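# Fully open the narrow cabinet's top drawer, others shut

## Task

Pull the top drawer of the narrow cabinet with three drawers out to its full extent and leave it open. At the end every other drawer in the room must be completely closed, each cabinet must stay roughly where it started, and the robot must not tip over or finish leaning.

## Robot and tools

ROBOT. A Dexmate Vega in a physics simulation: a three-wheeled mobile base, a torso of three links (thigh, shank, chest) that folds in a Z shape, a pannable and tiltable head, and two arms (left and right), each with a two-finger gripper. From above, in its start posture, it measures 0.70 m long by 0.63 m wide (0.91 m with folded arms), and its front edge is 0.35 m ahead of the base origin. It begins in the stand posture. It cannot recover from a fall, and no safeguard prevents tipping.

FRAMES. All positions are in metres. Base frame: origin on the floor at the turning point on the centre line, 0.185 m behind the front axle; x forward, y left, z up. chest, left_hand and right_hand are reported in this frame. A hand point sits between the fingers, 0.033 m short of the closed tips; fingers point along the hand's z, close along its y, and the wrist camera is on the back (-x). Printed hand positions can be off, especially at long reach. Odometry frame = base frame at the start; base_odometry counts only wheel turns, so slipping looks like travel. Heading is in rad, positive left, -3.142 to 3.142. turned_by_wheels and turned_by_imu (rad, since the previous result) show turning; imu also catches pushes and skids. base_tilt is in degrees (forward and right positive), with about 2 degrees of bias.

TOOL move. Everything except cameras forms one action. An action contains base, joints or both (optionally speeds and min_time_s), or else target alone (optionally with min_time_s). A move with no action just reports state and pictures.
- base: an object with exactly one key, a relative offset from where the base last measured itself: translate_m (metres, forward +, -2 to 2), strafe_m (metres, left +, -2 to 2; heading may drift about 0.02 rad) or rotate_rad (radians, counter-clockwise +, -3.2 to 3.2). Front wheels spend up to 1.1 s re-aiming before a new direction.
- joints: one object for both arms, torso and head together, keyed by joint name, each value an absolute angle in rad. Ranges: torso_hip_rad 0 to 1.57, torso_knee_rad 0 to 3.141, torso_waist_rad -1.57 to 1.57 (chest forward lean = knee - hip - waist); left shoulder pitch -3.041 to 3.041 (+ down), left_shoulder_yaw_rad -0.423 to 1.523, upper arm roll, elbow (-3.041 to 0.214, 0 straight), forearm roll, left_wrist_pitch_rad -1.366 to 1.366 (+ down), left_wrist_yaw_rad -1.348 to 1.087, grippers 0 to 0.785 (0 closed). On the right arm shoulder pitch and wrist pitch have reversed signs (negative = down), right_shoulder_yaw_rad is -1.523 to 0.423, right_wrist_yaw_rad -1.087 to 1.348. Head: head_pan_rad -2.792 to 2.792, head_tilt_rad and head_camera_tilt_rad about -1.48 to 1.48. Torso presets (hip, knee, waist): stand 0.469, 1.617, 1.048; stand_high 0.78, 1.57, 0.44; lean_20 0.52, 1.05, 0.18; lean_45 0.52, 1.05, -0.26; low_lean_45 0, 0, -0.79 (fold arms first). Fold pose per arm key order: left 1, 0.5, -0.6, -2.5, 0, -0.9, 0; right -1, -0.5, 0.6, -2.5, 0, 0.9, 0.
- target: an absolute pose for a single hand: side ("left"/"right"), x, y, z (m, base frame, -3 to 3), pitch_deg (-30 to 95; 90 fingers down, 0 level), heading_deg (0 forward, + counter-clockwise), optional roll_deg (default 0), optional line_only (true refuses anything but a straight path). Heading and roll lie within -360 to 360. The robot must be stationary; checks cover only the robot itself, not furniture. Straight paths are limited to 45 cm, otherwise an arc that may swing the elbow wide. After "short (part of ...)" resend the same target.
- speeds: per-action top speeds: translate_m 0.04 to 0.5 m/s (default 0.3), strafe_m 0.04 to 0.3, rotate_rad 0.1 to 0.6.
- min_time_s: 0.1 to 8, the minimum duration of arm and head motions.
- cameras: list from head_camera, left_wrist_camera, right_wrist_camera, all.

RESULTS. The move line reads done or the worst status. base_status, joint_status, left_hand_status, right_hand_status: done; off_target (resting away from target, may still push); contact_stop (arm strained ~0.6 s, whole arm or torso group halts and keeps its position); time_out; reached/short/refused for targets; not_followed or "joint command not followed" (collision check withheld it); limit_stop_at_motor_heat. Base done means within 0.005 m, 0.015 m sideways or 0.015 rad by wheel count. on_its_own lists uncommanded motion. A refused call cancels later move/wait/finished_scene calls in that reply.

OTHER TOOLS. wait: seconds 0 to 10, optional cameras. zoom_image: camera plus region [x0, y0, x1, y1] in pixels, at most 504 by 504. finished_scene: scene number; nothing else should follow it in the same reply after scene 1.

CAUTIONS. The base does not stop at furniture; a time_out or imu turn above 0.03 rad on a straight drive hints at a bump. Push things with the base no faster than the default speed, and avoid extra speed with the chest leaned and a load out front. Keep the arms from striking or squeezing each other. After any stop, back the arm off before it overheats (warnings at 65 °C, shutdown at 80 °C). Contact torque near the load limits (141 shoulders, 75.2 upper arm roll and elbow, 23.5 forearm and wrist, N m) triggers a 10 s torque fault. Do not slam drawers, bang cabinets, drop things or tip the robot.

Each tool is called after ">>>" by a JSON object that holds its "api" and its "payload".

## Session

>>> {"api": "move", "payload": {}}

Scene clock: 0.00 s.
Joint torques (N m): no reading
Motor temperatures (°C): left_arm=[31 31 31 26 40 35 41] | right_arm=[30 27 33 31 36 36 33]
base_odometry: x=+0.000 y=+0.000 heading=+0.000
turned_by_wheels: +0.000
turned_by_imu: +0.000
base_tilt: forward=+0.0 right=+0.8
base_status: not commanded
joint_positions: torso_hip_rad=+0.469 torso_knee_rad=+1.617 torso_waist_rad=+1.048 left_shoulder_pitch_rad=+2.217 left_shoulder_yaw_rad=-0.014 left_upper_arm_roll_rad=-0.004 left_elbow_rad=-1.080 left_forearm_roll_rad=+0.010 left_wrist_pitch_rad=-0.495 left_wrist_yaw_rad=-0.006 left_gripper_rad=+0.005 right_shoulder_pitch_rad=-2.194 right_shoulder_yaw_rad=-0.002 right_upper_arm_roll_rad=+0.006 right_elbow_rad=-1.112 right_forearm_roll_rad=+0.018 right_wrist_pitch_rad=+0.493 right_wrist_yaw_rad=-0.008 right_gripper_rad=+0.005 head_pan_rad=+0.000 head_tilt_rad=+0.000 head_camera_tilt_rad=+0.000
joint_status: not commanded
chest: x=-0.0111 y=+0.0000 z=+1.4155 quat_wxyz=(+0.999, +0.000, +0.050, +0.000) (m; base frame)
left_hand: x=+0.1501 y=+0.2220 z=+0.6144 quat_wxyz=(+0.402, -0.001, +0.915, -0.004) pitch_deg=+42.6 heading_deg=-0.5 roll_deg=-0.7 back=up (m; base frame)
right_hand: x=+0.1852 y=-0.2398 z=+0.6293 quat_wxyz=(+0.427, +0.011, +0.904, -0.007) pitch_deg=+39.4 heading_deg=-1.6 roll_deg=-0.3 back=up (m; base frame)
pictures: head_camera, left_wrist_camera, right_wrist_camera

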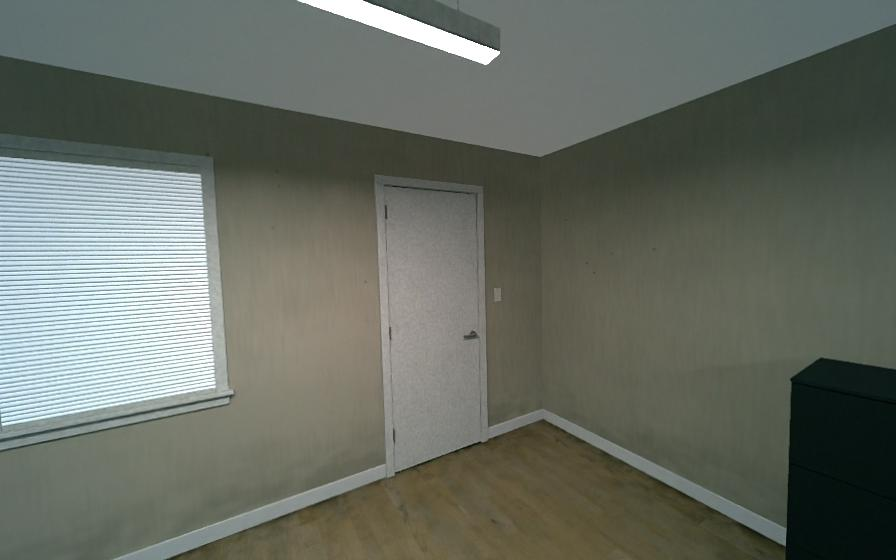

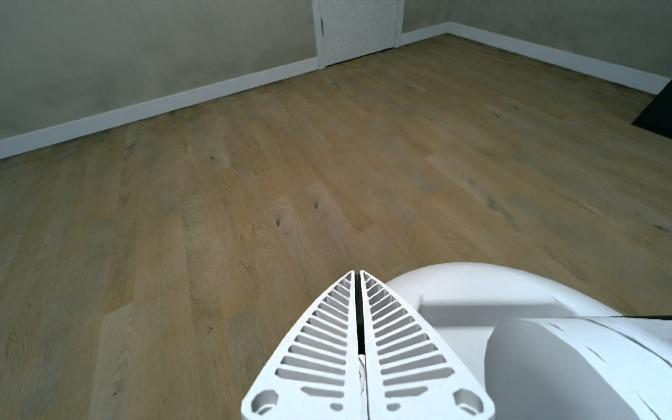

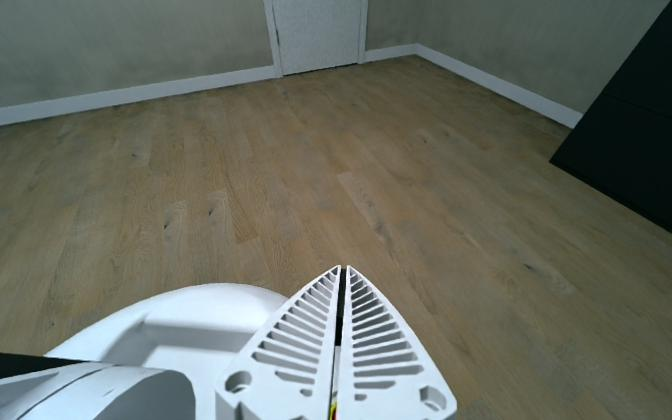

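>>> {"api": "move", "payload": {"joints": {"head_pan_rad": -1.2, "head_camera_tilt_rad": 0.3}, "cameras": ["head_camera"]}}

>>> {"api": "move", "payload": {"joints": {"head_pan_rad": -2.6}, "cameras": ["head_camera"]}}

>>> {"api": "move", "payload": {"joints": {"head_pan_rad": 1.6}, "cameras": ["head_camera"]}}

Scene clock: 1.70 s.
Joint torques (N m): left_arm=[7.39 -0.56 -1.15 -1.09 0.06 -1.54 0.05] | right_arm=[-4.71 -1.69 0.59 -2.36 0.05 1.76 -0.05]
move: done
base_odometry: x=+0.000 y=+0.000 heading=+0.000
turned_by_wheels: +0.000
turned_by_imu: +0.000
base_tilt: forward=+0.1 right=+0.7
base_status: not commanded
joint_positions: torso_hip_rad=+0.469 torso_knee_rad=+1.617 torso_waist_rad=+1.048 left_shoulder_pitch_rad=+2.217 left_shoulder_yaw_rad=-0.014 left_upper_arm_roll_rad=-0.004 left_elbow_rad=-1.080 left_forearm_roll_rad=+0.010 left_wrist_pitch_rad=-0.495 left_wrist_yaw_rad=-0.006 left_gripper_rad=+0.005 right_shoulder_pitch_rad=-2.194 right_shoulder_yaw_rad=-0.002 right_upper_arm_roll_rad=+0.006 right_elbow_rad=-1.112 right_forearm_roll_rad=+0.018 right_wrist_pitch_rad=+0.493 right_wrist_yaw_rad=-0.008 right_gripper_rad=+0.005 head_pan_rad=-1.200 head_tilt_rad=+0.000 head_camera_tilt_rad=+0.300
joint_status: all done
chest: x=-0.0111 y=+0.0000 z=+1.4155 quat_wxyz=(+0.999, +0.000, +0.050, +0.000) (m; base frame)
left_hand: x=+0.1501 y=+0.2220 z=+0.6144 quat_wxyz=(+0.402, -0.001, +0.915, -0.004) pitch_deg=+42.6 heading_deg=-0.5 roll_deg=-0.7 back=up (m; base frame)
right_hand: x=+0.1852 y=-0.2398 z=+0.6293 quat_wxyz=(+0.427, +0.011, +0.904, -0.007) pitch_deg=+39.4 heading_deg=-1.6 roll_deg=-0.3 back=up (m; base frame)
pictures: head_camera

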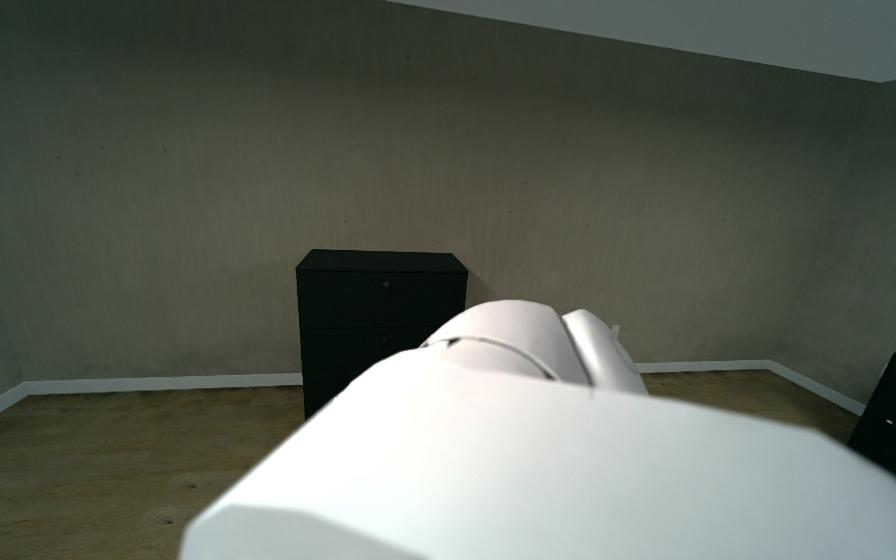

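Scene clock: 3.30 s.
Joint torques (N m): left_arm=[5.22 -0.54 -1.15 -2.71 -0.07 -1.46 0.01] | right_arm=[-3.77 -1.55 0.42 -3.25 -0.02 2.1 0]
move: done
base_odometry: x=+0.000 y=+0.000 heading=+0.000
turned_by_wheels: +0.000
turned_by_imu: +0.000
base_tilt: forward=+0.0 right=+0.7
base_status: not commanded
joint_positions: torso_hip_rad=+0.469 torso_knee_rad=+1.617 torso_waist_rad=+1.048 left_shoulder_pitch_rad=+2.217 left_shoulder_yaw_rad=-0.014 left_upper_arm_roll_rad=-0.004 left_elbow_rad=-1.080 left_forearm_roll_rad=+0.010 left_wrist_pitch_rad=-0.495 left_wrist_yaw_rad=-0.006 left_gripper_rad=+0.005 right_shoulder_pitch_rad=-2.194 right_shoulder_yaw_rad=-0.002 right_upper_arm_roll_rad=+0.006 right_elbow_rad=-1.112 right_forearm_roll_rad=+0.018 right_wrist_pitch_rad=+0.493 right_wrist_yaw_rad=-0.008 right_gripper_rad=+0.005 head_pan_rad=-2.600 head_tilt_rad=+0.000 head_camera_tilt_rad=+0.300
joint_status: all done
chest: x=-0.0111 y=+0.0000 z=+1.4155 quat_wxyz=(+0.999, +0.000, +0.050, +0.000) (m; base frame)
left_hand: x=+0.1501 y=+0.2220 z=+0.6144 quat_wxyz=(+0.402, -0.001, +0.915, -0.004) pitch_deg=+42.6 heading_deg=-0.5 roll_deg=-0.7 back=up (m; base frame)
right_hand: x=+0.1852 y=-0.2398 z=+0.6293 quat_wxyz=(+0.427, +0.011, +0.904, -0.007) pitch_deg=+39.4 heading_deg=-1.6 roll_deg=-0.3 back=up (m; base frame)
pictures: head_camera

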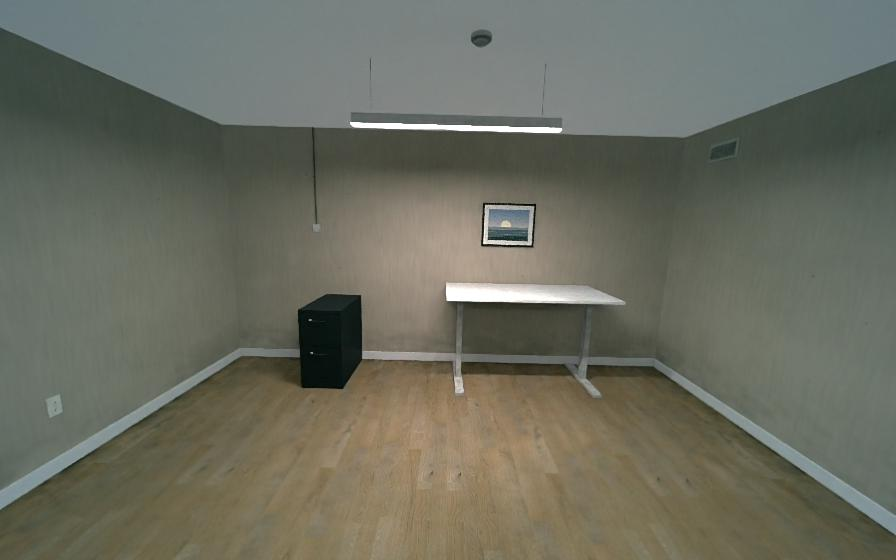

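Scene clock: 6.77 s.
Joint torques (N m): left_arm=[6.95 0.48 -0.61 -2.2 0 -1.12 0.14] | right_arm=[-5.14 -1.18 0.75 -2.27 0 2.16 0.07]
move: done
base_odometry: x=+0.000 y=+0.000 heading=+0.000
turned_by_wheels: +0.000
turned_by_imu: +0.000
base_tilt: forward=+0.0 right=+0.8
base_status: not commanded
joint_positions: torso_hip_rad=+0.469 torso_knee_rad=+1.617 torso_waist_rad=+1.048 left_shoulder_pitch_rad=+2.217 left_shoulder_yaw_rad=-0.014 left_upper_arm_roll_rad=-0.004 left_elbow_rad=-1.080 left_forearm_roll_rad=+0.010 left_wrist_pitch_rad=-0.495 left_wrist_yaw_rad=-0.006 left_gripper_rad=+0.005 right_shoulder_pitch_rad=-2.194 right_shoulder_yaw_rad=-0.002 right_upper_arm_roll_rad=+0.006 right_elbow_rad=-1.112 right_forearm_roll_rad=+0.018 right_wrist_pitch_rad=+0.493 right_wrist_yaw_rad=-0.008 right_gripper_rad=+0.005 head_pan_rad=+1.600 head_tilt_rad=+0.000 head_camera_tilt_rad=+0.300
joint_status: all done
chest: x=-0.0111 y=+0.0000 z=+1.4155 quat_wxyz=(+0.999, +0.000, +0.050, +0.000) (m; base frame)
left_hand: x=+0.1501 y=+0.2220 z=+0.6144 quat_wxyz=(+0.402, -0.001, +0.915, -0.004) pitch_deg=+42.6 heading_deg=-0.5 roll_deg=-0.7 back=up (m; base frame)
right_hand: x=+0.1852 y=-0.2398 z=+0.6293 quat_wxyz=(+0.427, +0.011, +0.904, -0.007) pitch_deg=+39.4 heading_deg=-1.6 roll_deg=-0.3 back=up (m; base frame)
pictures: head_camera

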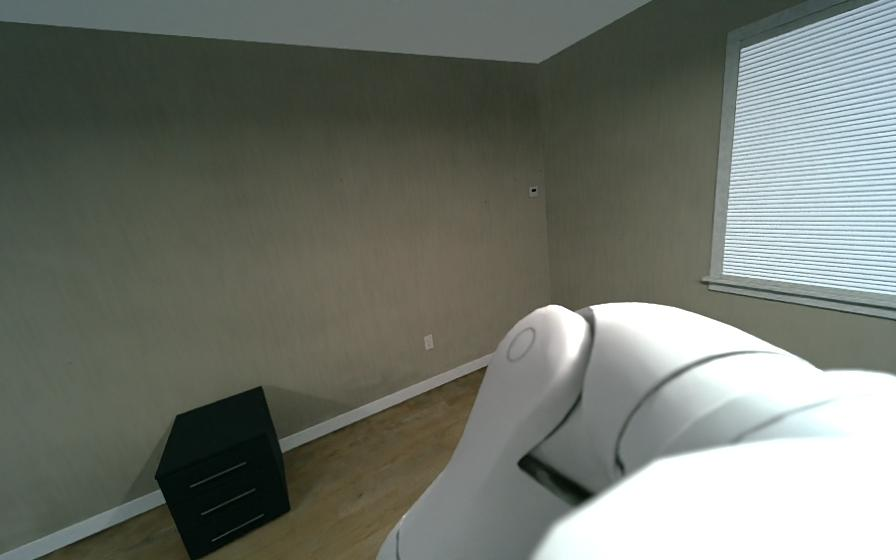

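>>> {"api": "move", "payload": {"joints": {"head_pan_rad": 2.3, "head_camera_tilt_rad": 0.4}, "cameras": ["head_camera"]}}

>>> {"api": "zoom_image", "payload": {"camera": "head_camera", "region": [250, 240, 650, 490]}}

Scene clock: 8.10 s.
Joint torques (N m): left_arm=[7.04 -0.25 -0.7 -2.38 0.09 -1.94 -0.32] | right_arm=[-5.68 -0.53 0.5 -2.59 0.08 2.01 -0.07]
move: done
base_odometry: x=+0.000 y=+0.000 heading=+0.000
turned_by_wheels: +0.000
turned_by_imu: +0.000
base_tilt: forward=+0.1 right=+0.8
base_status: not commanded
joint_positions: torso_hip_rad=+0.469 torso_knee_rad=+1.617 torso_waist_rad=+1.048 left_shoulder_pitch_rad=+2.217 left_shoulder_yaw_rad=-0.014 left_upper_arm_roll_rad=-0.004 left_elbow_rad=-1.080 left_forearm_roll_rad=+0.010 left_wrist_pitch_rad=-0.495 left_wrist_yaw_rad=-0.006 left_gripper_rad=+0.005 right_shoulder_pitch_rad=-2.194 right_shoulder_yaw_rad=-0.002 right_upper_arm_roll_rad=+0.006 right_elbow_rad=-1.112 right_forearm_roll_rad=+0.018 right_wrist_pitch_rad=+0.493 right_wrist_yaw_rad=-0.008 right_gripper_rad=+0.005 head_pan_rad=+2.300 head_tilt_rad=+0.000 head_camera_tilt_rad=+0.400
joint_status: all done
chest: x=-0.0111 y=+0.0000 z=+1.4155 quat_wxyz=(+0.999, +0.000, +0.050, +0.000) (m; base frame)
left_hand: x=+0.1501 y=+0.2220 z=+0.6144 quat_wxyz=(+0.402, -0.001, +0.915, -0.004) pitch_deg=+42.6 heading_deg=-0.5 roll_deg=-0.7 back=up (m; base frame)
right_hand: x=+0.1852 y=-0.2398 z=+0.6293 quat_wxyz=(+0.427, +0.011, +0.904, -0.007) pitch_deg=+39.4 heading_deg=-1.6 roll_deg=-0.3 back=up (m; base frame)
pictures: head_camera

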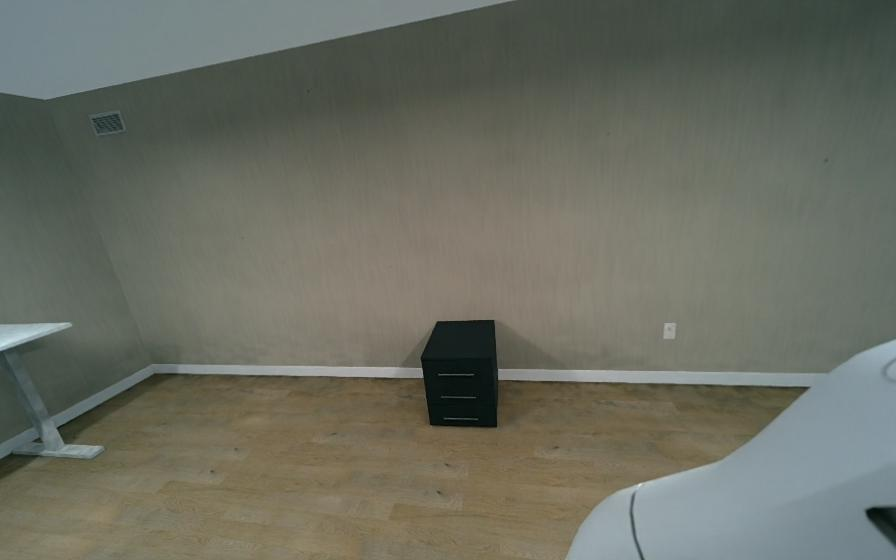

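Scaled by 1.260 from the camera's 896x560 image, which has a finer 960x600 frame.

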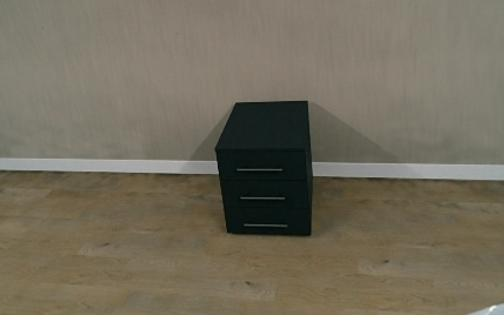

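>>> {"api": "move", "payload": {"base": {"rotate_rad": 2.1}, "joints": {"head_pan_rad": 0, "head_camera_tilt_rad": 0.5}, "cameras": ["head_camera"]}}

>>> {"api": "zoom_image", "payload": {"camera": "head_camera", "region": [250, 200, 550, 440]}}

Scene clock: 14.00 s.
Joint torques (N m): left_arm=[6.32 -1.32 -1.04 -1.39 -0.14 -2.4 -0.21] | right_arm=[-4.74 -1.37 0.38 -2.08 -0.06 2.24 -0.1]
move: done
base_odometry: x=+0.003 y=-0.001 heading=+2.106
turned_by_wheels: +2.106
turned_by_imu: +2.095
base_tilt: forward=+0.0 right=+0.8
base_status: done
joint_positions: torso_hip_rad=+0.469 torso_knee_rad=+1.617 torso_waist_rad=+1.048 left_shoulder_pitch_rad=+2.217 left_shoulder_yaw_rad=-0.014 left_upper_arm_roll_rad=-0.004 left_elbow_rad=-1.080 left_forearm_roll_rad=+0.010 left_wrist_pitch_rad=-0.495 left_wrist_yaw_rad=-0.006 left_gripper_rad=+0.005 right_shoulder_pitch_rad=-2.194 right_shoulder_yaw_rad=-0.002 right_upper_arm_roll_rad=+0.006 right_elbow_rad=-1.112 right_forearm_roll_rad=+0.018 right_wrist_pitch_rad=+0.493 right_wrist_yaw_rad=-0.008 right_gripper_rad=+0.005 head_pan_rad=+0.000 head_tilt_rad=+0.000 head_camera_tilt_rad=+0.500
joint_status: all done
chest: x=-0.0111 y=+0.0000 z=+1.4155 quat_wxyz=(+0.999, +0.000, +0.050, +0.000) (m; base frame)
left_hand: x=+0.1501 y=+0.2220 z=+0.6144 quat_wxyz=(+0.402, -0.001, +0.915, -0.004) pitch_deg=+42.6 heading_deg=-0.5 roll_deg=-0.7 back=up (m; base frame)
right_hand: x=+0.1852 y=-0.2398 z=+0.6293 quat_wxyz=(+0.427, +0.011, +0.904, -0.007) pitch_deg=+39.4 heading_deg=-1.6 roll_deg=-0.3 back=up (m; base frame)
pictures: head_camera

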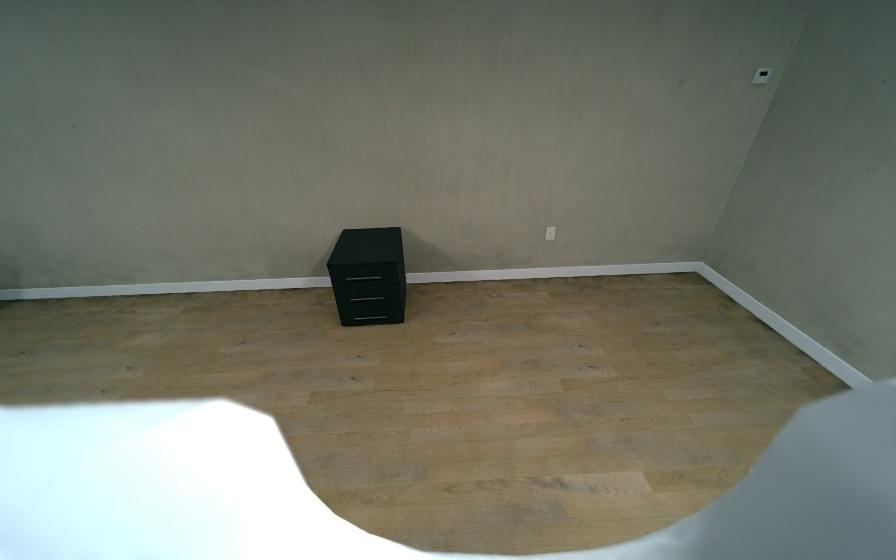

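Scaled by 1.680 from the camera's 896x560 image, which has a finer 960x600 frame.

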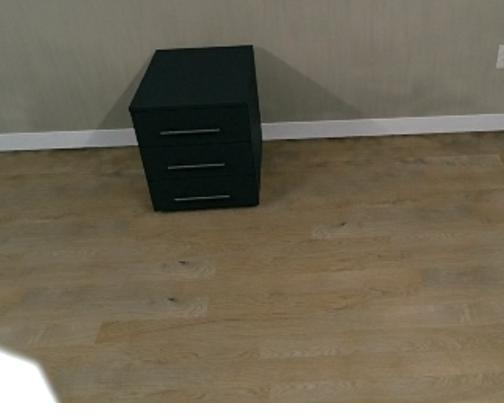

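>>> {"api": "move", "payload": {"base": {"rotate_rad": 0.08}}}

>>> {"api": "move", "payload": {"base": {"strafe_m": 0.16}}}

>>> {"api": "move", "payload": {"base": {"translate_m": 0.7}, "joints": {"head_camera_tilt_rad": 0.75}, "cameras": ["all"]}}

>>> {"api": "zoom_image", "payload": {"camera": "head_camera", "region": [200, 200, 500, 440]}}

Scene clock: 15.87 s.
Joint torques (N m): left_arm=[6.9 -0.2 -1.14 -2.18 0.1 -1.76 -0.05] | right_arm=[-5.37 -1.07 0.58 -2.49 0.27 2.42 -0.19]
move: done
base_odometry: x=+0.003 y=-0.001 heading=+2.186
turned_by_wheels: +0.080
turned_by_imu: +0.080
base_tilt: forward=+0.0 right=+0.8
base_status: done
joint_positions: torso_hip_rad=+0.469 torso_knee_rad=+1.617 torso_waist_rad=+1.048 left_shoulder_pitch_rad=+2.217 left_shoulder_yaw_rad=-0.014 left_upper_arm_roll_rad=-0.004 left_elbow_rad=-1.080 left_forearm_roll_rad=+0.010 left_wrist_pitch_rad=-0.495 left_wrist_yaw_rad=-0.006 left_gripper_rad=+0.005 right_shoulder_pitch_rad=-2.194 right_shoulder_yaw_rad=-0.002 right_upper_arm_roll_rad=+0.006 right_elbow_rad=-1.112 right_forearm_roll_rad=+0.018 right_wrist_pitch_rad=+0.493 right_wrist_yaw_rad=-0.008 right_gripper_rad=+0.005 head_pan_rad=+0.000 head_tilt_rad=+0.000 head_camera_tilt_rad=+0.500
joint_status: not commanded
chest: x=-0.0111 y=+0.0000 z=+1.4155 quat_wxyz=(+0.999, +0.000, +0.050, +0.000) (m; base frame)
left_hand: x=+0.1501 y=+0.2220 z=+0.6144 quat_wxyz=(+0.402, -0.001, +0.915, -0.004) pitch_deg=+42.6 heading_deg=-0.5 roll_deg=-0.7 back=up (m; base frame)
right_hand: x=+0.1852 y=-0.2398 z=+0.6293 quat_wxyz=(+0.427, +0.011, +0.904, -0.007) pitch_deg=+39.4 heading_deg=-1.6 roll_deg=-0.3 back=up (m; base frame)
pictures: none

Scene clock: 18.87 s.
Joint torques (N m): left_arm=[7.05 -0.63 -0.94 -2.04 -0.09 -2.08 -0.35] | right_arm=[-3.58 -0.51 0.33 -1.79 0.16 2.2 -0.06]
move: done
base_odometry: x=-0.127 y=-0.093 heading=+2.190
turned_by_wheels: +0.004
turned_by_imu: +0.002
base_tilt: forward=+0.0 right=+0.8
base_status: done
joint_positions: torso_hip_rad=+0.469 torso_knee_rad=+1.617 torso_waist_rad=+1.048 left_shoulder_pitch_rad=+2.217 left_shoulder_yaw_rad=-0.014 left_upper_arm_roll_rad=-0.004 left_elbow_rad=-1.080 left_forearm_roll_rad=+0.010 left_wrist_pitch_rad=-0.495 left_wrist_yaw_rad=-0.006 left_gripper_rad=+0.005 right_shoulder_pitch_rad=-2.194 right_shoulder_yaw_rad=-0.002 right_upper_arm_roll_rad=+0.006 right_elbow_rad=-1.112 right_forearm_roll_rad=+0.018 right_wrist_pitch_rad=+0.493 right_wrist_yaw_rad=-0.008 right_gripper_rad=+0.005 head_pan_rad=+0.000 head_tilt_rad=+0.000 head_camera_tilt_rad=+0.500
joint_status: not commanded
chest: x=-0.0111 y=+0.0000 z=+1.4155 quat_wxyz=(+0.999, +0.000, +0.050, +0.000) (m; base frame)
left_hand: x=+0.1501 y=+0.2220 z=+0.6144 quat_wxyz=(+0.402, -0.001, +0.915, -0.004) pitch_deg=+42.6 heading_deg=-0.5 roll_deg=-0.7 back=up (m; base frame)
right_hand: x=+0.1852 y=-0.2398 z=+0.6293 quat_wxyz=(+0.427, +0.011, +0.904, -0.007) pitch_deg=+39.4 heading_deg=-1.6 roll_deg=-0.3 back=up (m; base frame)
pictures: none

Scene clock: 23.37 s.
Joint torques (N m): left_arm=[5.53 -0.02 -1.36 -2.2 0.22 -1.68 -0.02] | right_arm=[-5.25 -1.49 0.81 -2.15 0.18 2.06 -0.01]
move: done
base_odometry: x=-0.534 y=+0.477 heading=+2.189
turned_by_wheels: -0.001
turned_by_imu: -0.002
base_tilt: forward=+0.0 right=+0.8
base_status: done
joint_positions: torso_hip_rad=+0.469 torso_knee_rad=+1.617 torso_waist_rad=+1.048 left_shoulder_pitch_rad=+2.217 left_shoulder_yaw_rad=-0.014 left_upper_arm_roll_rad=-0.004 left_elbow_rad=-1.080 left_forearm_roll_rad=+0.010 left_wrist_pitch_rad=-0.495 left_wrist_yaw_rad=-0.006 left_gripper_rad=+0.005 right_shoulder_pitch_rad=-2.194 right_shoulder_yaw_rad=-0.002 right_upper_arm_roll_rad=+0.006 right_elbow_rad=-1.112 right_forearm_roll_rad=+0.018 right_wrist_pitch_rad=+0.493 right_wrist_yaw_rad=-0.008 right_gripper_rad=+0.005 head_pan_rad=+0.000 head_tilt_rad=+0.000 head_camera_tilt_rad=+0.750
joint_status: all done
chest: x=-0.0111 y=+0.0000 z=+1.4155 quat_wxyz=(+0.999, +0.000, +0.050, +0.000) (m; base frame)
left_hand: x=+0.1501 y=+0.2220 z=+0.6143 quat_wxyz=(+0.402, -0.001, +0.916, -0.004) pitch_deg=+42.6 heading_deg=-0.5 roll_deg=-0.7 back=up (m; base frame)
right_hand: x=+0.1852 y=-0.2398 z=+0.6293 quat_wxyz=(+0.427, +0.011, +0.904, -0.007) pitch_deg=+39.4 heading_deg=-1.6 roll_deg=-0.3 back=up (m; base frame)
pictures: head_camera, left_wrist_camera, right_wrist_camera

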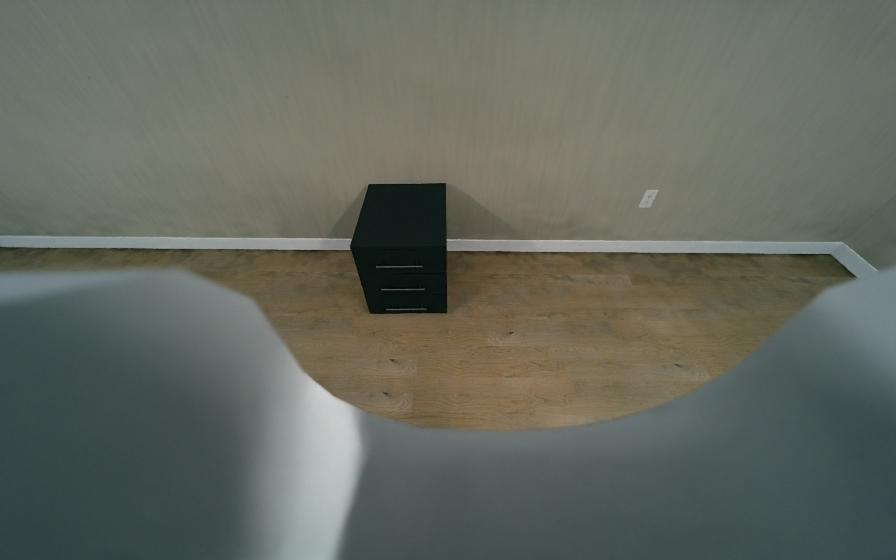

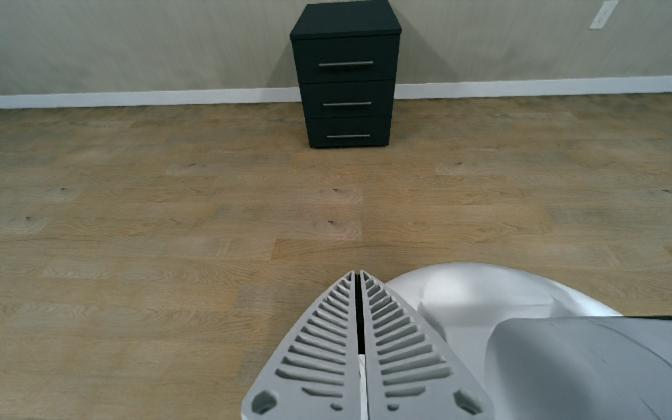

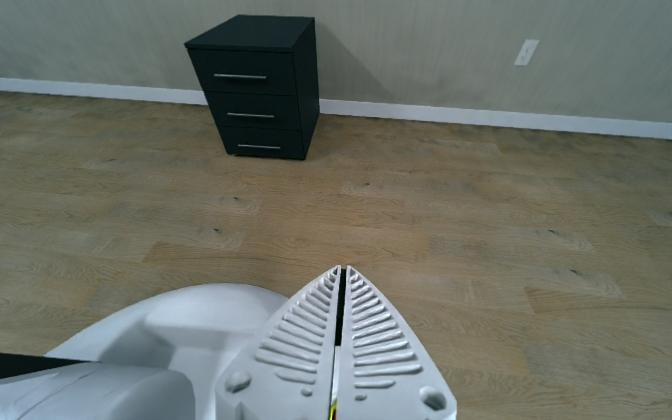

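Scaled by 1.680 from the camera's 896x560 image, which has a finer 960x600 frame.

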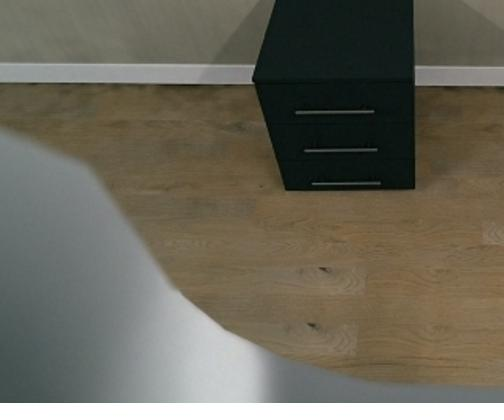

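>>> {"api": "move", "payload": {"joints": {"torso_hip_rad": 0.52, "torso_knee_rad": 1.05, "torso_waist_rad": 0.18, "head_camera_tilt_rad": 0.45}, "cameras": ["head_camera", "left_wrist_camera"]}}

Scene clock: 30.20 s.
Joint torques (N m): left_arm=[12.13 0.05 -0.99 -1.48 0.04 -2.03 -0.07] | right_arm=[-10.97 -1.44 0.36 -1.39 -0.02 1.23 -0.32]
move: done
base_odometry: x=-0.534 y=+0.477 heading=+2.189
turned_by_wheels: +0.000
turned_by_imu: +0.000
base_tilt: forward=+0.0 right=+0.7
base_status: not commanded
joint_positions: torso_hip_rad=+0.520 torso_knee_rad=+1.050 torso_waist_rad=+0.180 left_shoulder_pitch_rad=+2.217 left_shoulder_yaw_rad=-0.014 left_upper_arm_roll_rad=-0.004 left_elbow_rad=-1.080 left_forearm_roll_rad=+0.010 left_wrist_pitch_rad=-0.495 left_wrist_yaw_rad=-0.006 left_gripper_rad=+0.005 right_shoulder_pitch_rad=-2.194 right_shoulder_yaw_rad=-0.002 right_upper_arm_roll_rad=+0.006 right_elbow_rad=-1.112 right_forearm_roll_rad=+0.018 right_wrist_pitch_rad=+0.493 right_wrist_yaw_rad=-0.008 right_gripper_rad=+0.005 head_pan_rad=+0.000 head_tilt_rad=+0.000 head_camera_tilt_rad=+0.450
joint_status: all done
chest: x=-0.1368 y=+0.0000 z=+1.2996 quat_wxyz=(+0.985, +0.000, +0.174, +0.000) (m; base frame)
left_hand: x=-0.1787 y=+0.2220 z=+0.4834 quat_wxyz=(+0.285, -0.002, +0.959, -0.004) pitch_deg=+56.9 heading_deg=-0.7 roll_deg=-0.9 back=up (m; base frame)
right_hand: x=-0.1411 y=-0.2398 z=+0.4893 quat_wxyz=(+0.311, +0.010, +0.950, -0.008) pitch_deg=+53.7 heading_deg=-2.1 roll_deg=-0.9 back=up (m; base frame)
pictures: head_camera, left_wrist_camera

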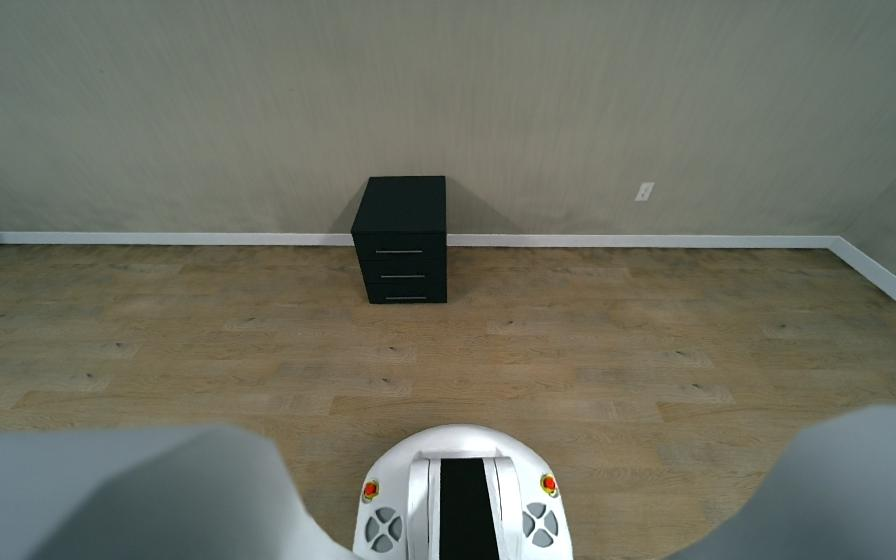

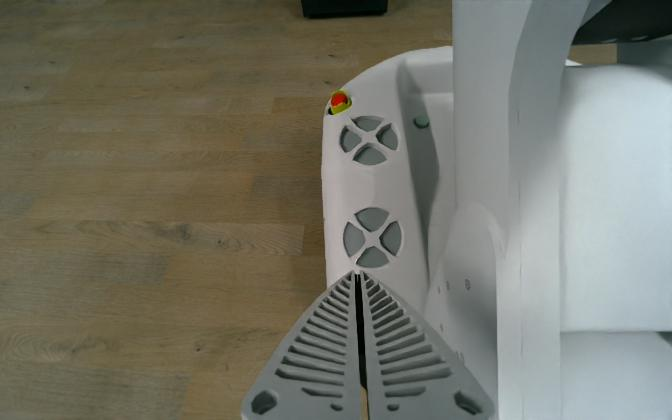

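>>> {"api": "move", "payload": {"target": {"side": "left", "x": 0.3, "y": 0.25, "z": 0.85, "pitch_deg": 30, "heading_deg": 0, "roll_deg": 90}}}

>>> {"api": "move", "payload": {"target": {"side": "right", "x": 0.25, "y": -0.3, "z": 0.9, "pitch_deg": 0, "heading_deg": 0}, "cameras": ["head_camera", "left_wrist_camera"]}}

Scene clock: 38.73 s.
Joint torques (N m): left_arm=[-7.72 4.67 -1.45 -7.45 1.04 0.79 -0.66] | right_arm=[-11 -1.37 0.59 -0.3 0.15 1.45 0.04]
move: done
base_odometry: x=-0.534 y=+0.477 heading=+2.189
turned_by_wheels: +0.000
turned_by_imu: +0.000
base_tilt: forward=+0.0 right=+0.8
base_status: not commanded
joint_positions: torso_hip_rad=+0.520 torso_knee_rad=+1.050 torso_waist_rad=+0.180 left_shoulder_pitch_rad=+1.977 left_shoulder_yaw_rad=+0.442 left_upper_arm_roll_rad=+0.098 left_elbow_rad=-2.403 left_forearm_roll_rad=-1.810 left_wrist_pitch_rad=-0.387 left_wrist_yaw_rad=+0.532 left_gripper_rad=+0.005 right_shoulder_pitch_rad=-2.194 right_shoulder_yaw_rad=-0.002 right_upper_arm_roll_rad=+0.006 right_elbow_rad=-1.112 right_forearm_roll_rad=+0.018 right_wrist_pitch_rad=+0.493 right_wrist_yaw_rad=-0.008 right_gripper_rad=+0.005 head_pan_rad=+0.000 head_tilt_rad=+0.000 head_camera_tilt_rad=+0.450
joint_status: not commanded
chest: x=-0.1368 y=+0.0000 z=+1.2996 quat_wxyz=(+0.985, +0.000, +0.174, +0.000) (m; base frame)
left_hand: x=+0.2997 y=+0.2515 z=+0.8489 quat_wxyz=(+0.355, -0.612, +0.613, -0.352) pitch_deg=+30.0 heading_deg=+0.2 roll_deg=-89.7 (m; base frame)
left_hand_status: reached (checked arc [a long move; over the whole arc the hand travels 0.73 m to end 0.60 m from its start, up to 0.18 m off the straight line; left_forearm_roll_rad turns most, 1.82 rad; on the way or at its end the hand turns up to 93 deg from its attitude at the start], planned for 6.0 s): 2 mm and 0.3 deg off.
right_hand: x=-0.1411 y=-0.2398 z=+0.4893 quat_wxyz=(+0.311, +0.010, +0.950, -0.008) pitch_deg=+53.7 heading_deg=-2.1 roll_deg=-0.9 back=up (m; base frame)
pictures: none

Scene clock: 43.00 s.
Joint torques (N m): left_arm=[-7.89 3.32 -1.97 -7.79 0.87 0.98 -0.52] | right_arm=[8.54 -6.4 0.88 -5.37 -0.15 2.91 -0.46]
move: done
base_odometry: x=-0.534 y=+0.477 heading=+2.189
turned_by_wheels: +0.000
turned_by_imu: +0.000
base_tilt: forward=+0.0 right=+0.8
base_status: not commanded
joint_positions: torso_hip_rad=+0.520 torso_knee_rad=+1.050 torso_waist_rad=+0.180 left_shoulder_pitch_rad=+1.976 left_shoulder_yaw_rad=+0.443 left_upper_arm_roll_rad=+0.098 left_elbow_rad=-2.405 left_forearm_roll_rad=-1.813 left_wrist_pitch_rad=-0.387 left_wrist_yaw_rad=+0.533 left_gripper_rad=+0.005 right_shoulder_pitch_rad=-2.133 right_shoulder_yaw_rad=-0.704 right_upper_arm_roll_rad=-0.156 right_elbow_rad=-1.953 right_forearm_roll_rad=+0.344 right_wrist_pitch_rad=+0.649 right_wrist_yaw_rad=-0.460 right_gripper_rad=+0.005 head_pan_rad=+0.000 head_tilt_rad=+0.000 head_camera_tilt_rad=+0.450
joint_status: not commanded
chest: x=-0.1368 y=+0.0000 z=+1.2996 quat_wxyz=(+0.985, +0.000, +0.174, +0.000) (m; base frame)
left_hand: x=+0.2999 y=+0.2502 z=+0.8498 quat_wxyz=(+0.354, -0.613, +0.612, -0.353) pitch_deg=+30.0 heading_deg=+0.0 roll_deg=-90.0 (m; base frame)
right_hand: x=+0.2492 y=-0.3008 z=+0.8978 quat_wxyz=(+0.706, -0.001, +0.708, -0.001) pitch_deg=+0.2 heading_deg=-0.1 roll_deg=-0.1 back=up (m; base frame)
right_hand_status: reached (checked arc [a long move; over the whole arc the hand travels 0.61 m to end 0.57 m from its start, up to 0.09 m off the straight line; right_elbow_rad turns most, 0.85 rad; on the way or at its end the hand turns up to 54 deg from its attitude at the start], planned for 3.0 s): 2 mm and 0.3 deg off.
pictures: head_camera, left_wrist_camera

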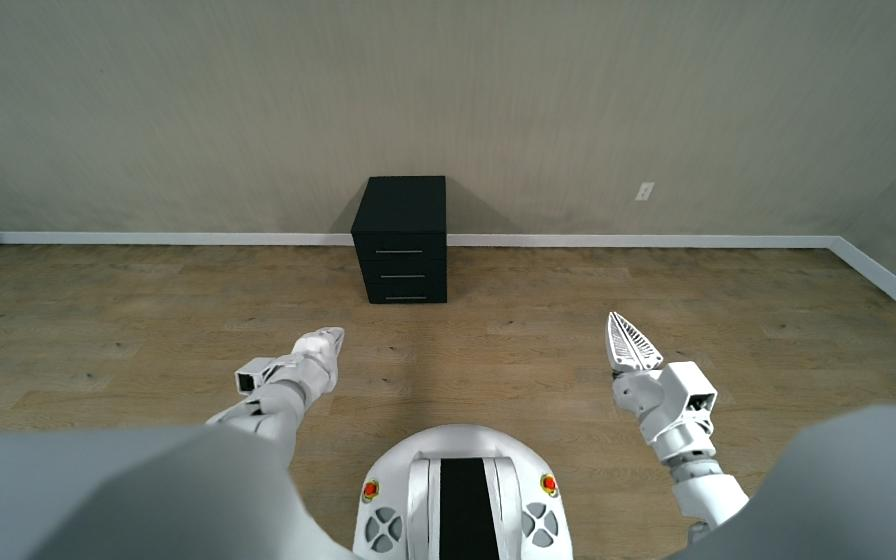

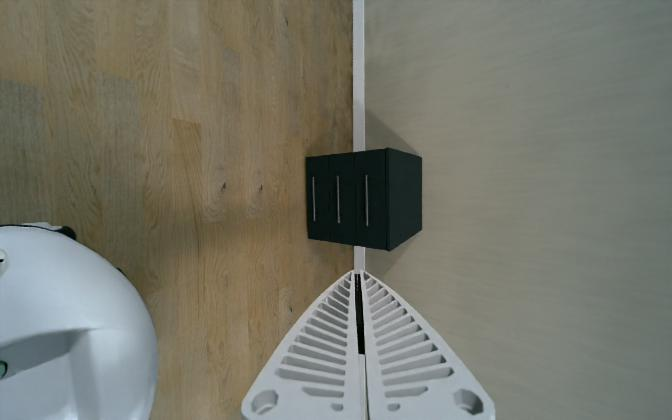

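>>> {"api": "move", "payload": {"joints": {"torso_hip_rad": 0.0, "torso_knee_rad": 0.8, "torso_waist_rad": 0.2, "left_gripper_rad": 0.5, "head_camera_tilt_rad": 0.35}, "cameras": ["head_camera", "left_wrist_camera"]}}

Scene clock: 46.57 s.
Joint torques (N m): left_arm=[-2.45 2.87 -0.87 -5.9 0.84 0.12 -0.59] | right_arm=[3.84 -4.64 -1.72 -3.97 -0.2 2.6 -0.3]
move: done
base_odometry: x=-0.533 y=+0.477 heading=+2.189
turned_by_wheels: +0.000
turned_by_imu: +0.000
base_tilt: forward=+0.1 right=+0.8
base_status: not commanded
joint_positions: torso_hip_rad=+0.001 torso_knee_rad=+0.800 torso_waist_rad=+0.200 left_shoulder_pitch_rad=+1.976 left_shoulder_yaw_rad=+0.443 left_upper_arm_roll_rad=+0.098 left_elbow_rad=-2.405 left_forearm_roll_rad=-1.813 left_wrist_pitch_rad=-0.387 left_wrist_yaw_rad=+0.533 left_gripper_rad=+0.500 right_shoulder_pitch_rad=-2.132 right_shoulder_yaw_rad=-0.707 right_upper_arm_roll_rad=-0.157 right_elbow_rad=-1.957 right_forearm_roll_rad=+0.346 right_wrist_pitch_rad=+0.649 right_wrist_yaw_rad=-0.462 right_gripper_rad=+0.005 head_pan_rad=+0.000 head_tilt_rad=+0.000 head_camera_tilt_rad=+0.350
joint_status: all done
chest: x=+0.1496 y=+0.0000 z=+1.1462 quat_wxyz=(+0.955, +0.000, +0.295, +0.000) (m; base frame)
left_hand: x=+0.4617 y=+0.2501 z=+0.6025 quat_wxyz=(+0.275, -0.652, +0.652, -0.274) pitch_deg=+44.3 heading_deg=+0.0 roll_deg=-90.0 (m; base frame)
right_hand: x=+0.4256 y=-0.3002 z=+0.6632 quat_wxyz=(+0.613, +0.000, +0.790, +0.000) pitch_deg=+14.3 heading_deg=+0.0 roll_deg=+0.0 back=up (m; base frame)
pictures: head_camera, left_wrist_camera

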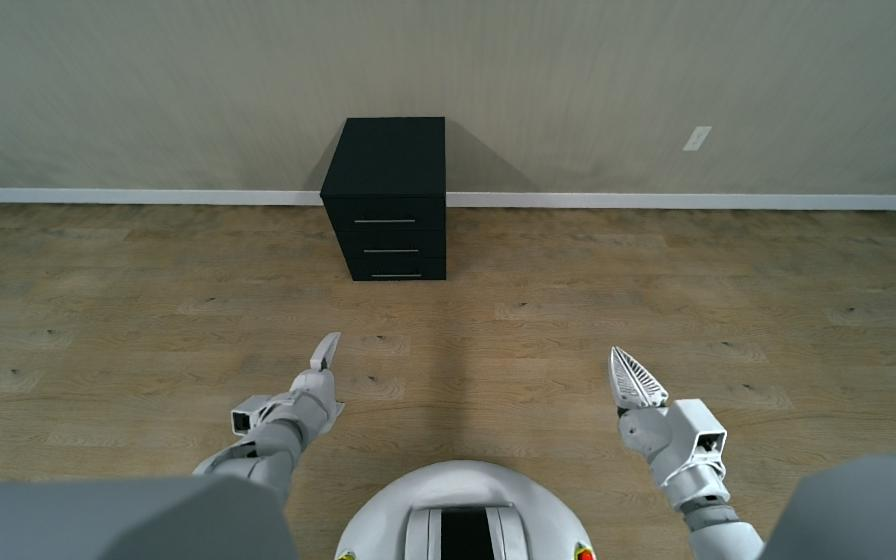

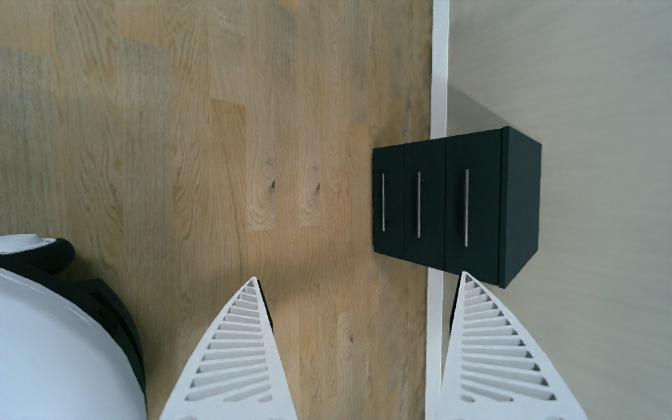

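>>> {"api": "move", "payload": {"base": {"translate_m": 0.45}, "cameras": ["head_camera", "left_wrist_camera"]}}

>>> {"api": "zoom_image", "payload": {"camera": "left_wrist_camera", "region": [400, 50, 672, 300]}}

Scene clock: 50.80 s.
Joint torques (N m): left_arm=[-1.26 3.95 -0.97 -5.68 1.05 0.77 -0.81] | right_arm=[3.09 -4.5 -0.47 -4.54 -0.18 2.76 -0.31]
move: done
base_odometry: x=-0.795 y=+0.843 heading=+2.189
turned_by_wheels: -0.001
turned_by_imu: -0.001
base_tilt: forward=+0.1 right=+0.8
base_status: done
joint_positions: torso_hip_rad=+0.001 torso_knee_rad=+0.800 torso_waist_rad=+0.200 left_shoulder_pitch_rad=+1.976 left_shoulder_yaw_rad=+0.443 left_upper_arm_roll_rad=+0.098 left_elbow_rad=-2.405 left_forearm_roll_rad=-1.813 left_wrist_pitch_rad=-0.387 left_wrist_yaw_rad=+0.533 left_gripper_rad=+0.500 right_shoulder_pitch_rad=-2.132 right_shoulder_yaw_rad=-0.707 right_upper_arm_roll_rad=-0.157 right_elbow_rad=-1.957 right_forearm_roll_rad=+0.346 right_wrist_pitch_rad=+0.649 right_wrist_yaw_rad=-0.462 right_gripper_rad=+0.005 head_pan_rad=+0.000 head_tilt_rad=+0.000 head_camera_tilt_rad=+0.350
joint_status: not commanded
chest: x=+0.1496 y=+0.0000 z=+1.1462 quat_wxyz=(+0.955, +0.000, +0.295, +0.000) (m; base frame)
left_hand: x=+0.4617 y=+0.2501 z=+0.6026 quat_wxyz=(+0.275, -0.652, +0.652, -0.274) pitch_deg=+44.3 heading_deg=+0.0 roll_deg=-90.0 (m; base frame)
right_hand: x=+0.4256 y=-0.3001 z=+0.6633 quat_wxyz=(+0.613, +0.000, +0.790, +0.000) pitch_deg=+14.3 heading_deg=+0.0 roll_deg=+0.0 back=up (m; base frame)
pictures: head_camera, left_wrist_camera

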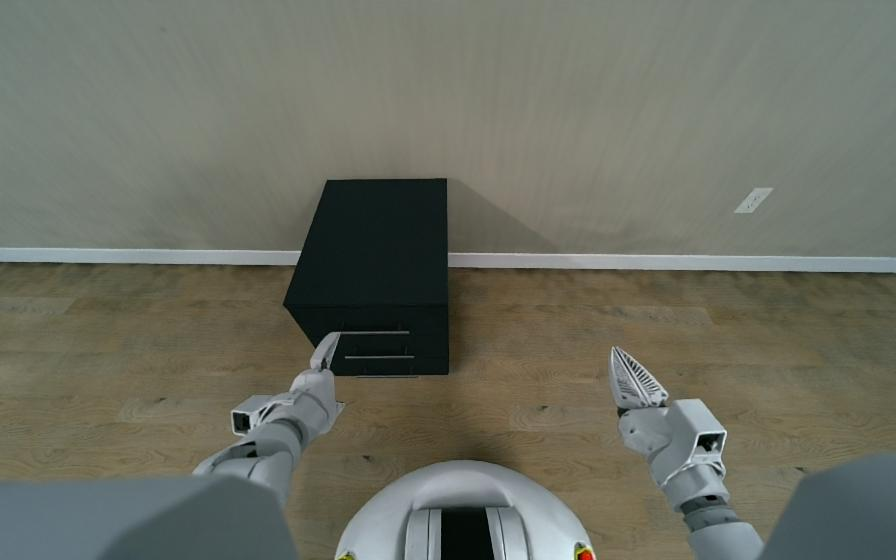

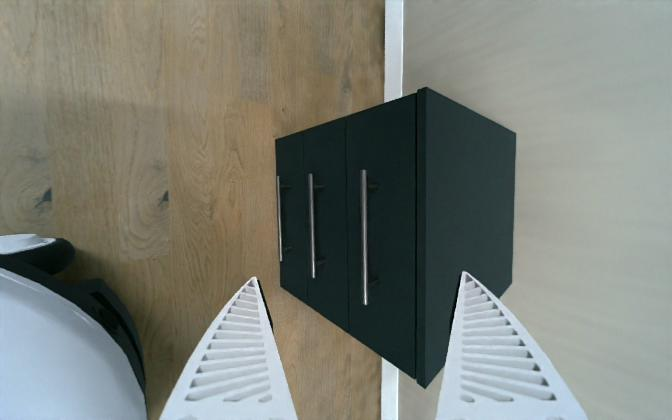

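Scaled by 1.853 from the camera's 672x420 image, which has a finer 960x600 frame.

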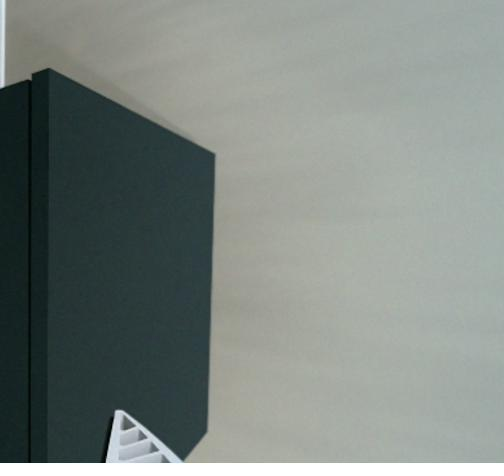

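>>> {"api": "zoom_image", "payload": {"camera": "left_wrist_camera", "region": [310, 140, 430, 320]}}

Scaled by 2.800 from the camera's 672x420 image, which has a finer 960x600 frame.

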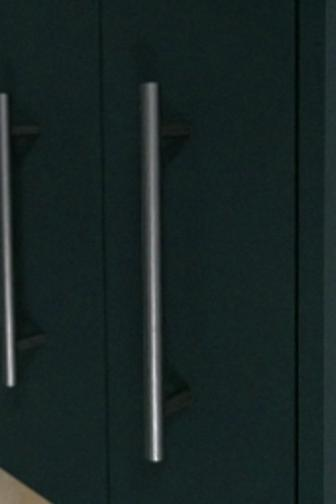

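>>> {"api": "move", "payload": {"base": {"translate_m": 0.08}}}

>>> {"api": "move", "payload": {"target": {"side": "left", "x": 0.56, "y": 0.237, "z": 0.56, "pitch_deg": 78, "heading_deg": 0, "roll_deg": 90}, "cameras": ["head_camera", "left_wrist_camera"]}}

Scene clock: 54.00 s.
Joint torques (N m): left_arm=[-1.91 2.78 -0.55 -6.41 0.92 0.17 -0.74] | right_arm=[3.07 -5.38 -0.4 -4.4 -0.29 2.79 -0.49]
move: done
base_odometry: x=-0.841 y=+0.908 heading=+2.188
turned_by_wheels: -0.001
turned_by_imu: -0.001
base_tilt: forward=+0.0 right=+0.8
base_status: done
joint_positions: torso_hip_rad=+0.001 torso_knee_rad=+0.800 torso_waist_rad=+0.200 left_shoulder_pitch_rad=+1.976 left_shoulder_yaw_rad=+0.443 left_upper_arm_roll_rad=+0.098 left_elbow_rad=-2.405 left_forearm_roll_rad=-1.813 left_wrist_pitch_rad=-0.387 left_wrist_yaw_rad=+0.533 left_gripper_rad=+0.500 right_shoulder_pitch_rad=-2.132 right_shoulder_yaw_rad=-0.707 right_upper_arm_roll_rad=-0.157 right_elbow_rad=-1.957 right_forearm_roll_rad=+0.346 right_wrist_pitch_rad=+0.649 right_wrist_yaw_rad=-0.462 right_gripper_rad=+0.005 head_pan_rad=+0.000 head_tilt_rad=+0.000 head_camera_tilt_rad=+0.350
joint_status: not commanded
chest: x=+0.1496 y=+0.0000 z=+1.1462 quat_wxyz=(+0.955, +0.000, +0.295, +0.000) (m; base frame)
left_hand: x=+0.4618 y=+0.2501 z=+0.6026 quat_wxyz=(+0.275, -0.652, +0.652, -0.274) pitch_deg=+44.3 heading_deg=+0.0 roll_deg=-90.0 (m; base frame)
right_hand: x=+0.4256 y=-0.3001 z=+0.6633 quat_wxyz=(+0.613, +0.000, +0.790, +0.000) pitch_deg=+14.3 heading_deg=+0.0 roll_deg=+0.0 back=up (m; base frame)
pictures: none

Scene clock: 60.40 s.
Joint torques (N m): left_arm=[-20.22 8.72 -6.49 -2.33 1 -0.65 -0.24] | right_arm=[3.12 -4.17 -0.95 -4.72 -0.19 4.03 -0.24]
move: done
base_odometry: x=-0.841 y=+0.908 heading=+2.188
turned_by_wheels: +0.000
turned_by_imu: +0.000
base_tilt: forward=+0.1 right=+0.8
base_status: not commanded
joint_positions: torso_hip_rad=+0.001 torso_knee_rad=+0.800 torso_waist_rad=+0.200 left_shoulder_pitch_rad=+0.581 left_shoulder_yaw_rad=+1.045 left_upper_arm_roll_rad=+1.025 left_elbow_rad=-2.159 left_forearm_roll_rad=-2.647 left_wrist_pitch_rad=-0.991 left_wrist_yaw_rad=+1.087 left_gripper_rad=+0.500 right_shoulder_pitch_rad=-2.132 right_shoulder_yaw_rad=-0.707 right_upper_arm_roll_rad=-0.157 right_elbow_rad=-1.957 right_forearm_roll_rad=+0.346 right_wrist_pitch_rad=+0.649 right_wrist_yaw_rad=-0.462 right_gripper_rad=+0.005 head_pan_rad=+0.000 head_tilt_rad=+0.000 head_camera_tilt_rad=+0.350
joint_status: not commanded
chest: x=+0.1496 y=+0.0000 z=+1.1462 quat_wxyz=(+0.955, +0.000, +0.295, +0.000) (m; base frame)
left_hand: x=+0.5598 y=+0.2367 z=+0.5599 quat_wxyz=(+0.074, -0.703, +0.703, -0.075) pitch_deg=+77.9 heading_deg=-0.2 roll_deg=+89.8 (m; base frame)
left_hand_status: reached (straight line, planned for 5.1 s): 0 mm and 0.1 deg off.
right_hand: x=+0.4256 y=-0.3001 z=+0.6633 quat_wxyz=(+0.613, +0.000, +0.790, +0.000) pitch_deg=+14.3 heading_deg=+0.0 roll_deg=+0.0 back=up (m; base frame)
pictures: head_camera, left_wrist_camera

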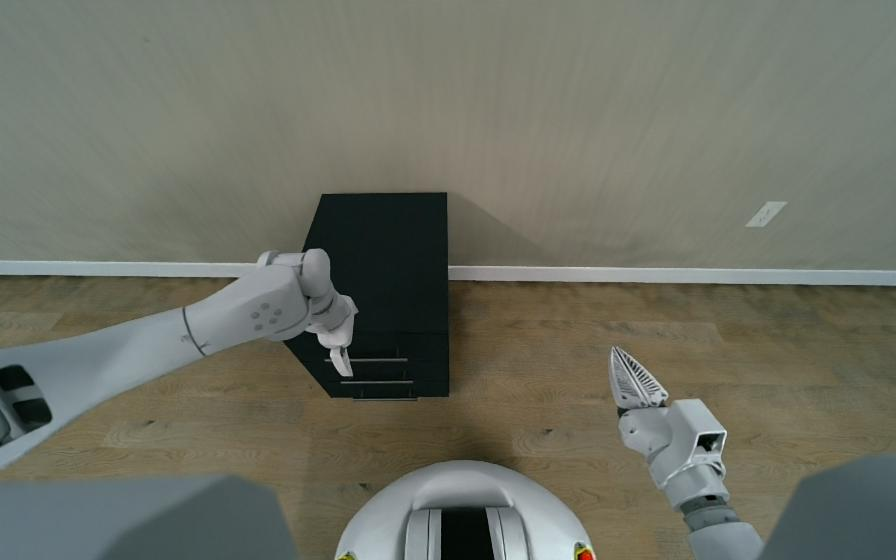

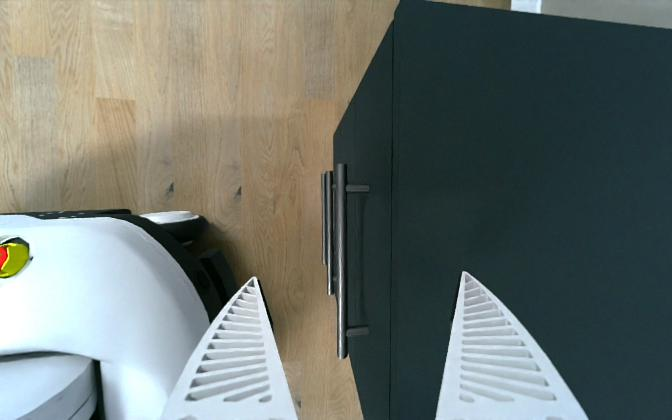

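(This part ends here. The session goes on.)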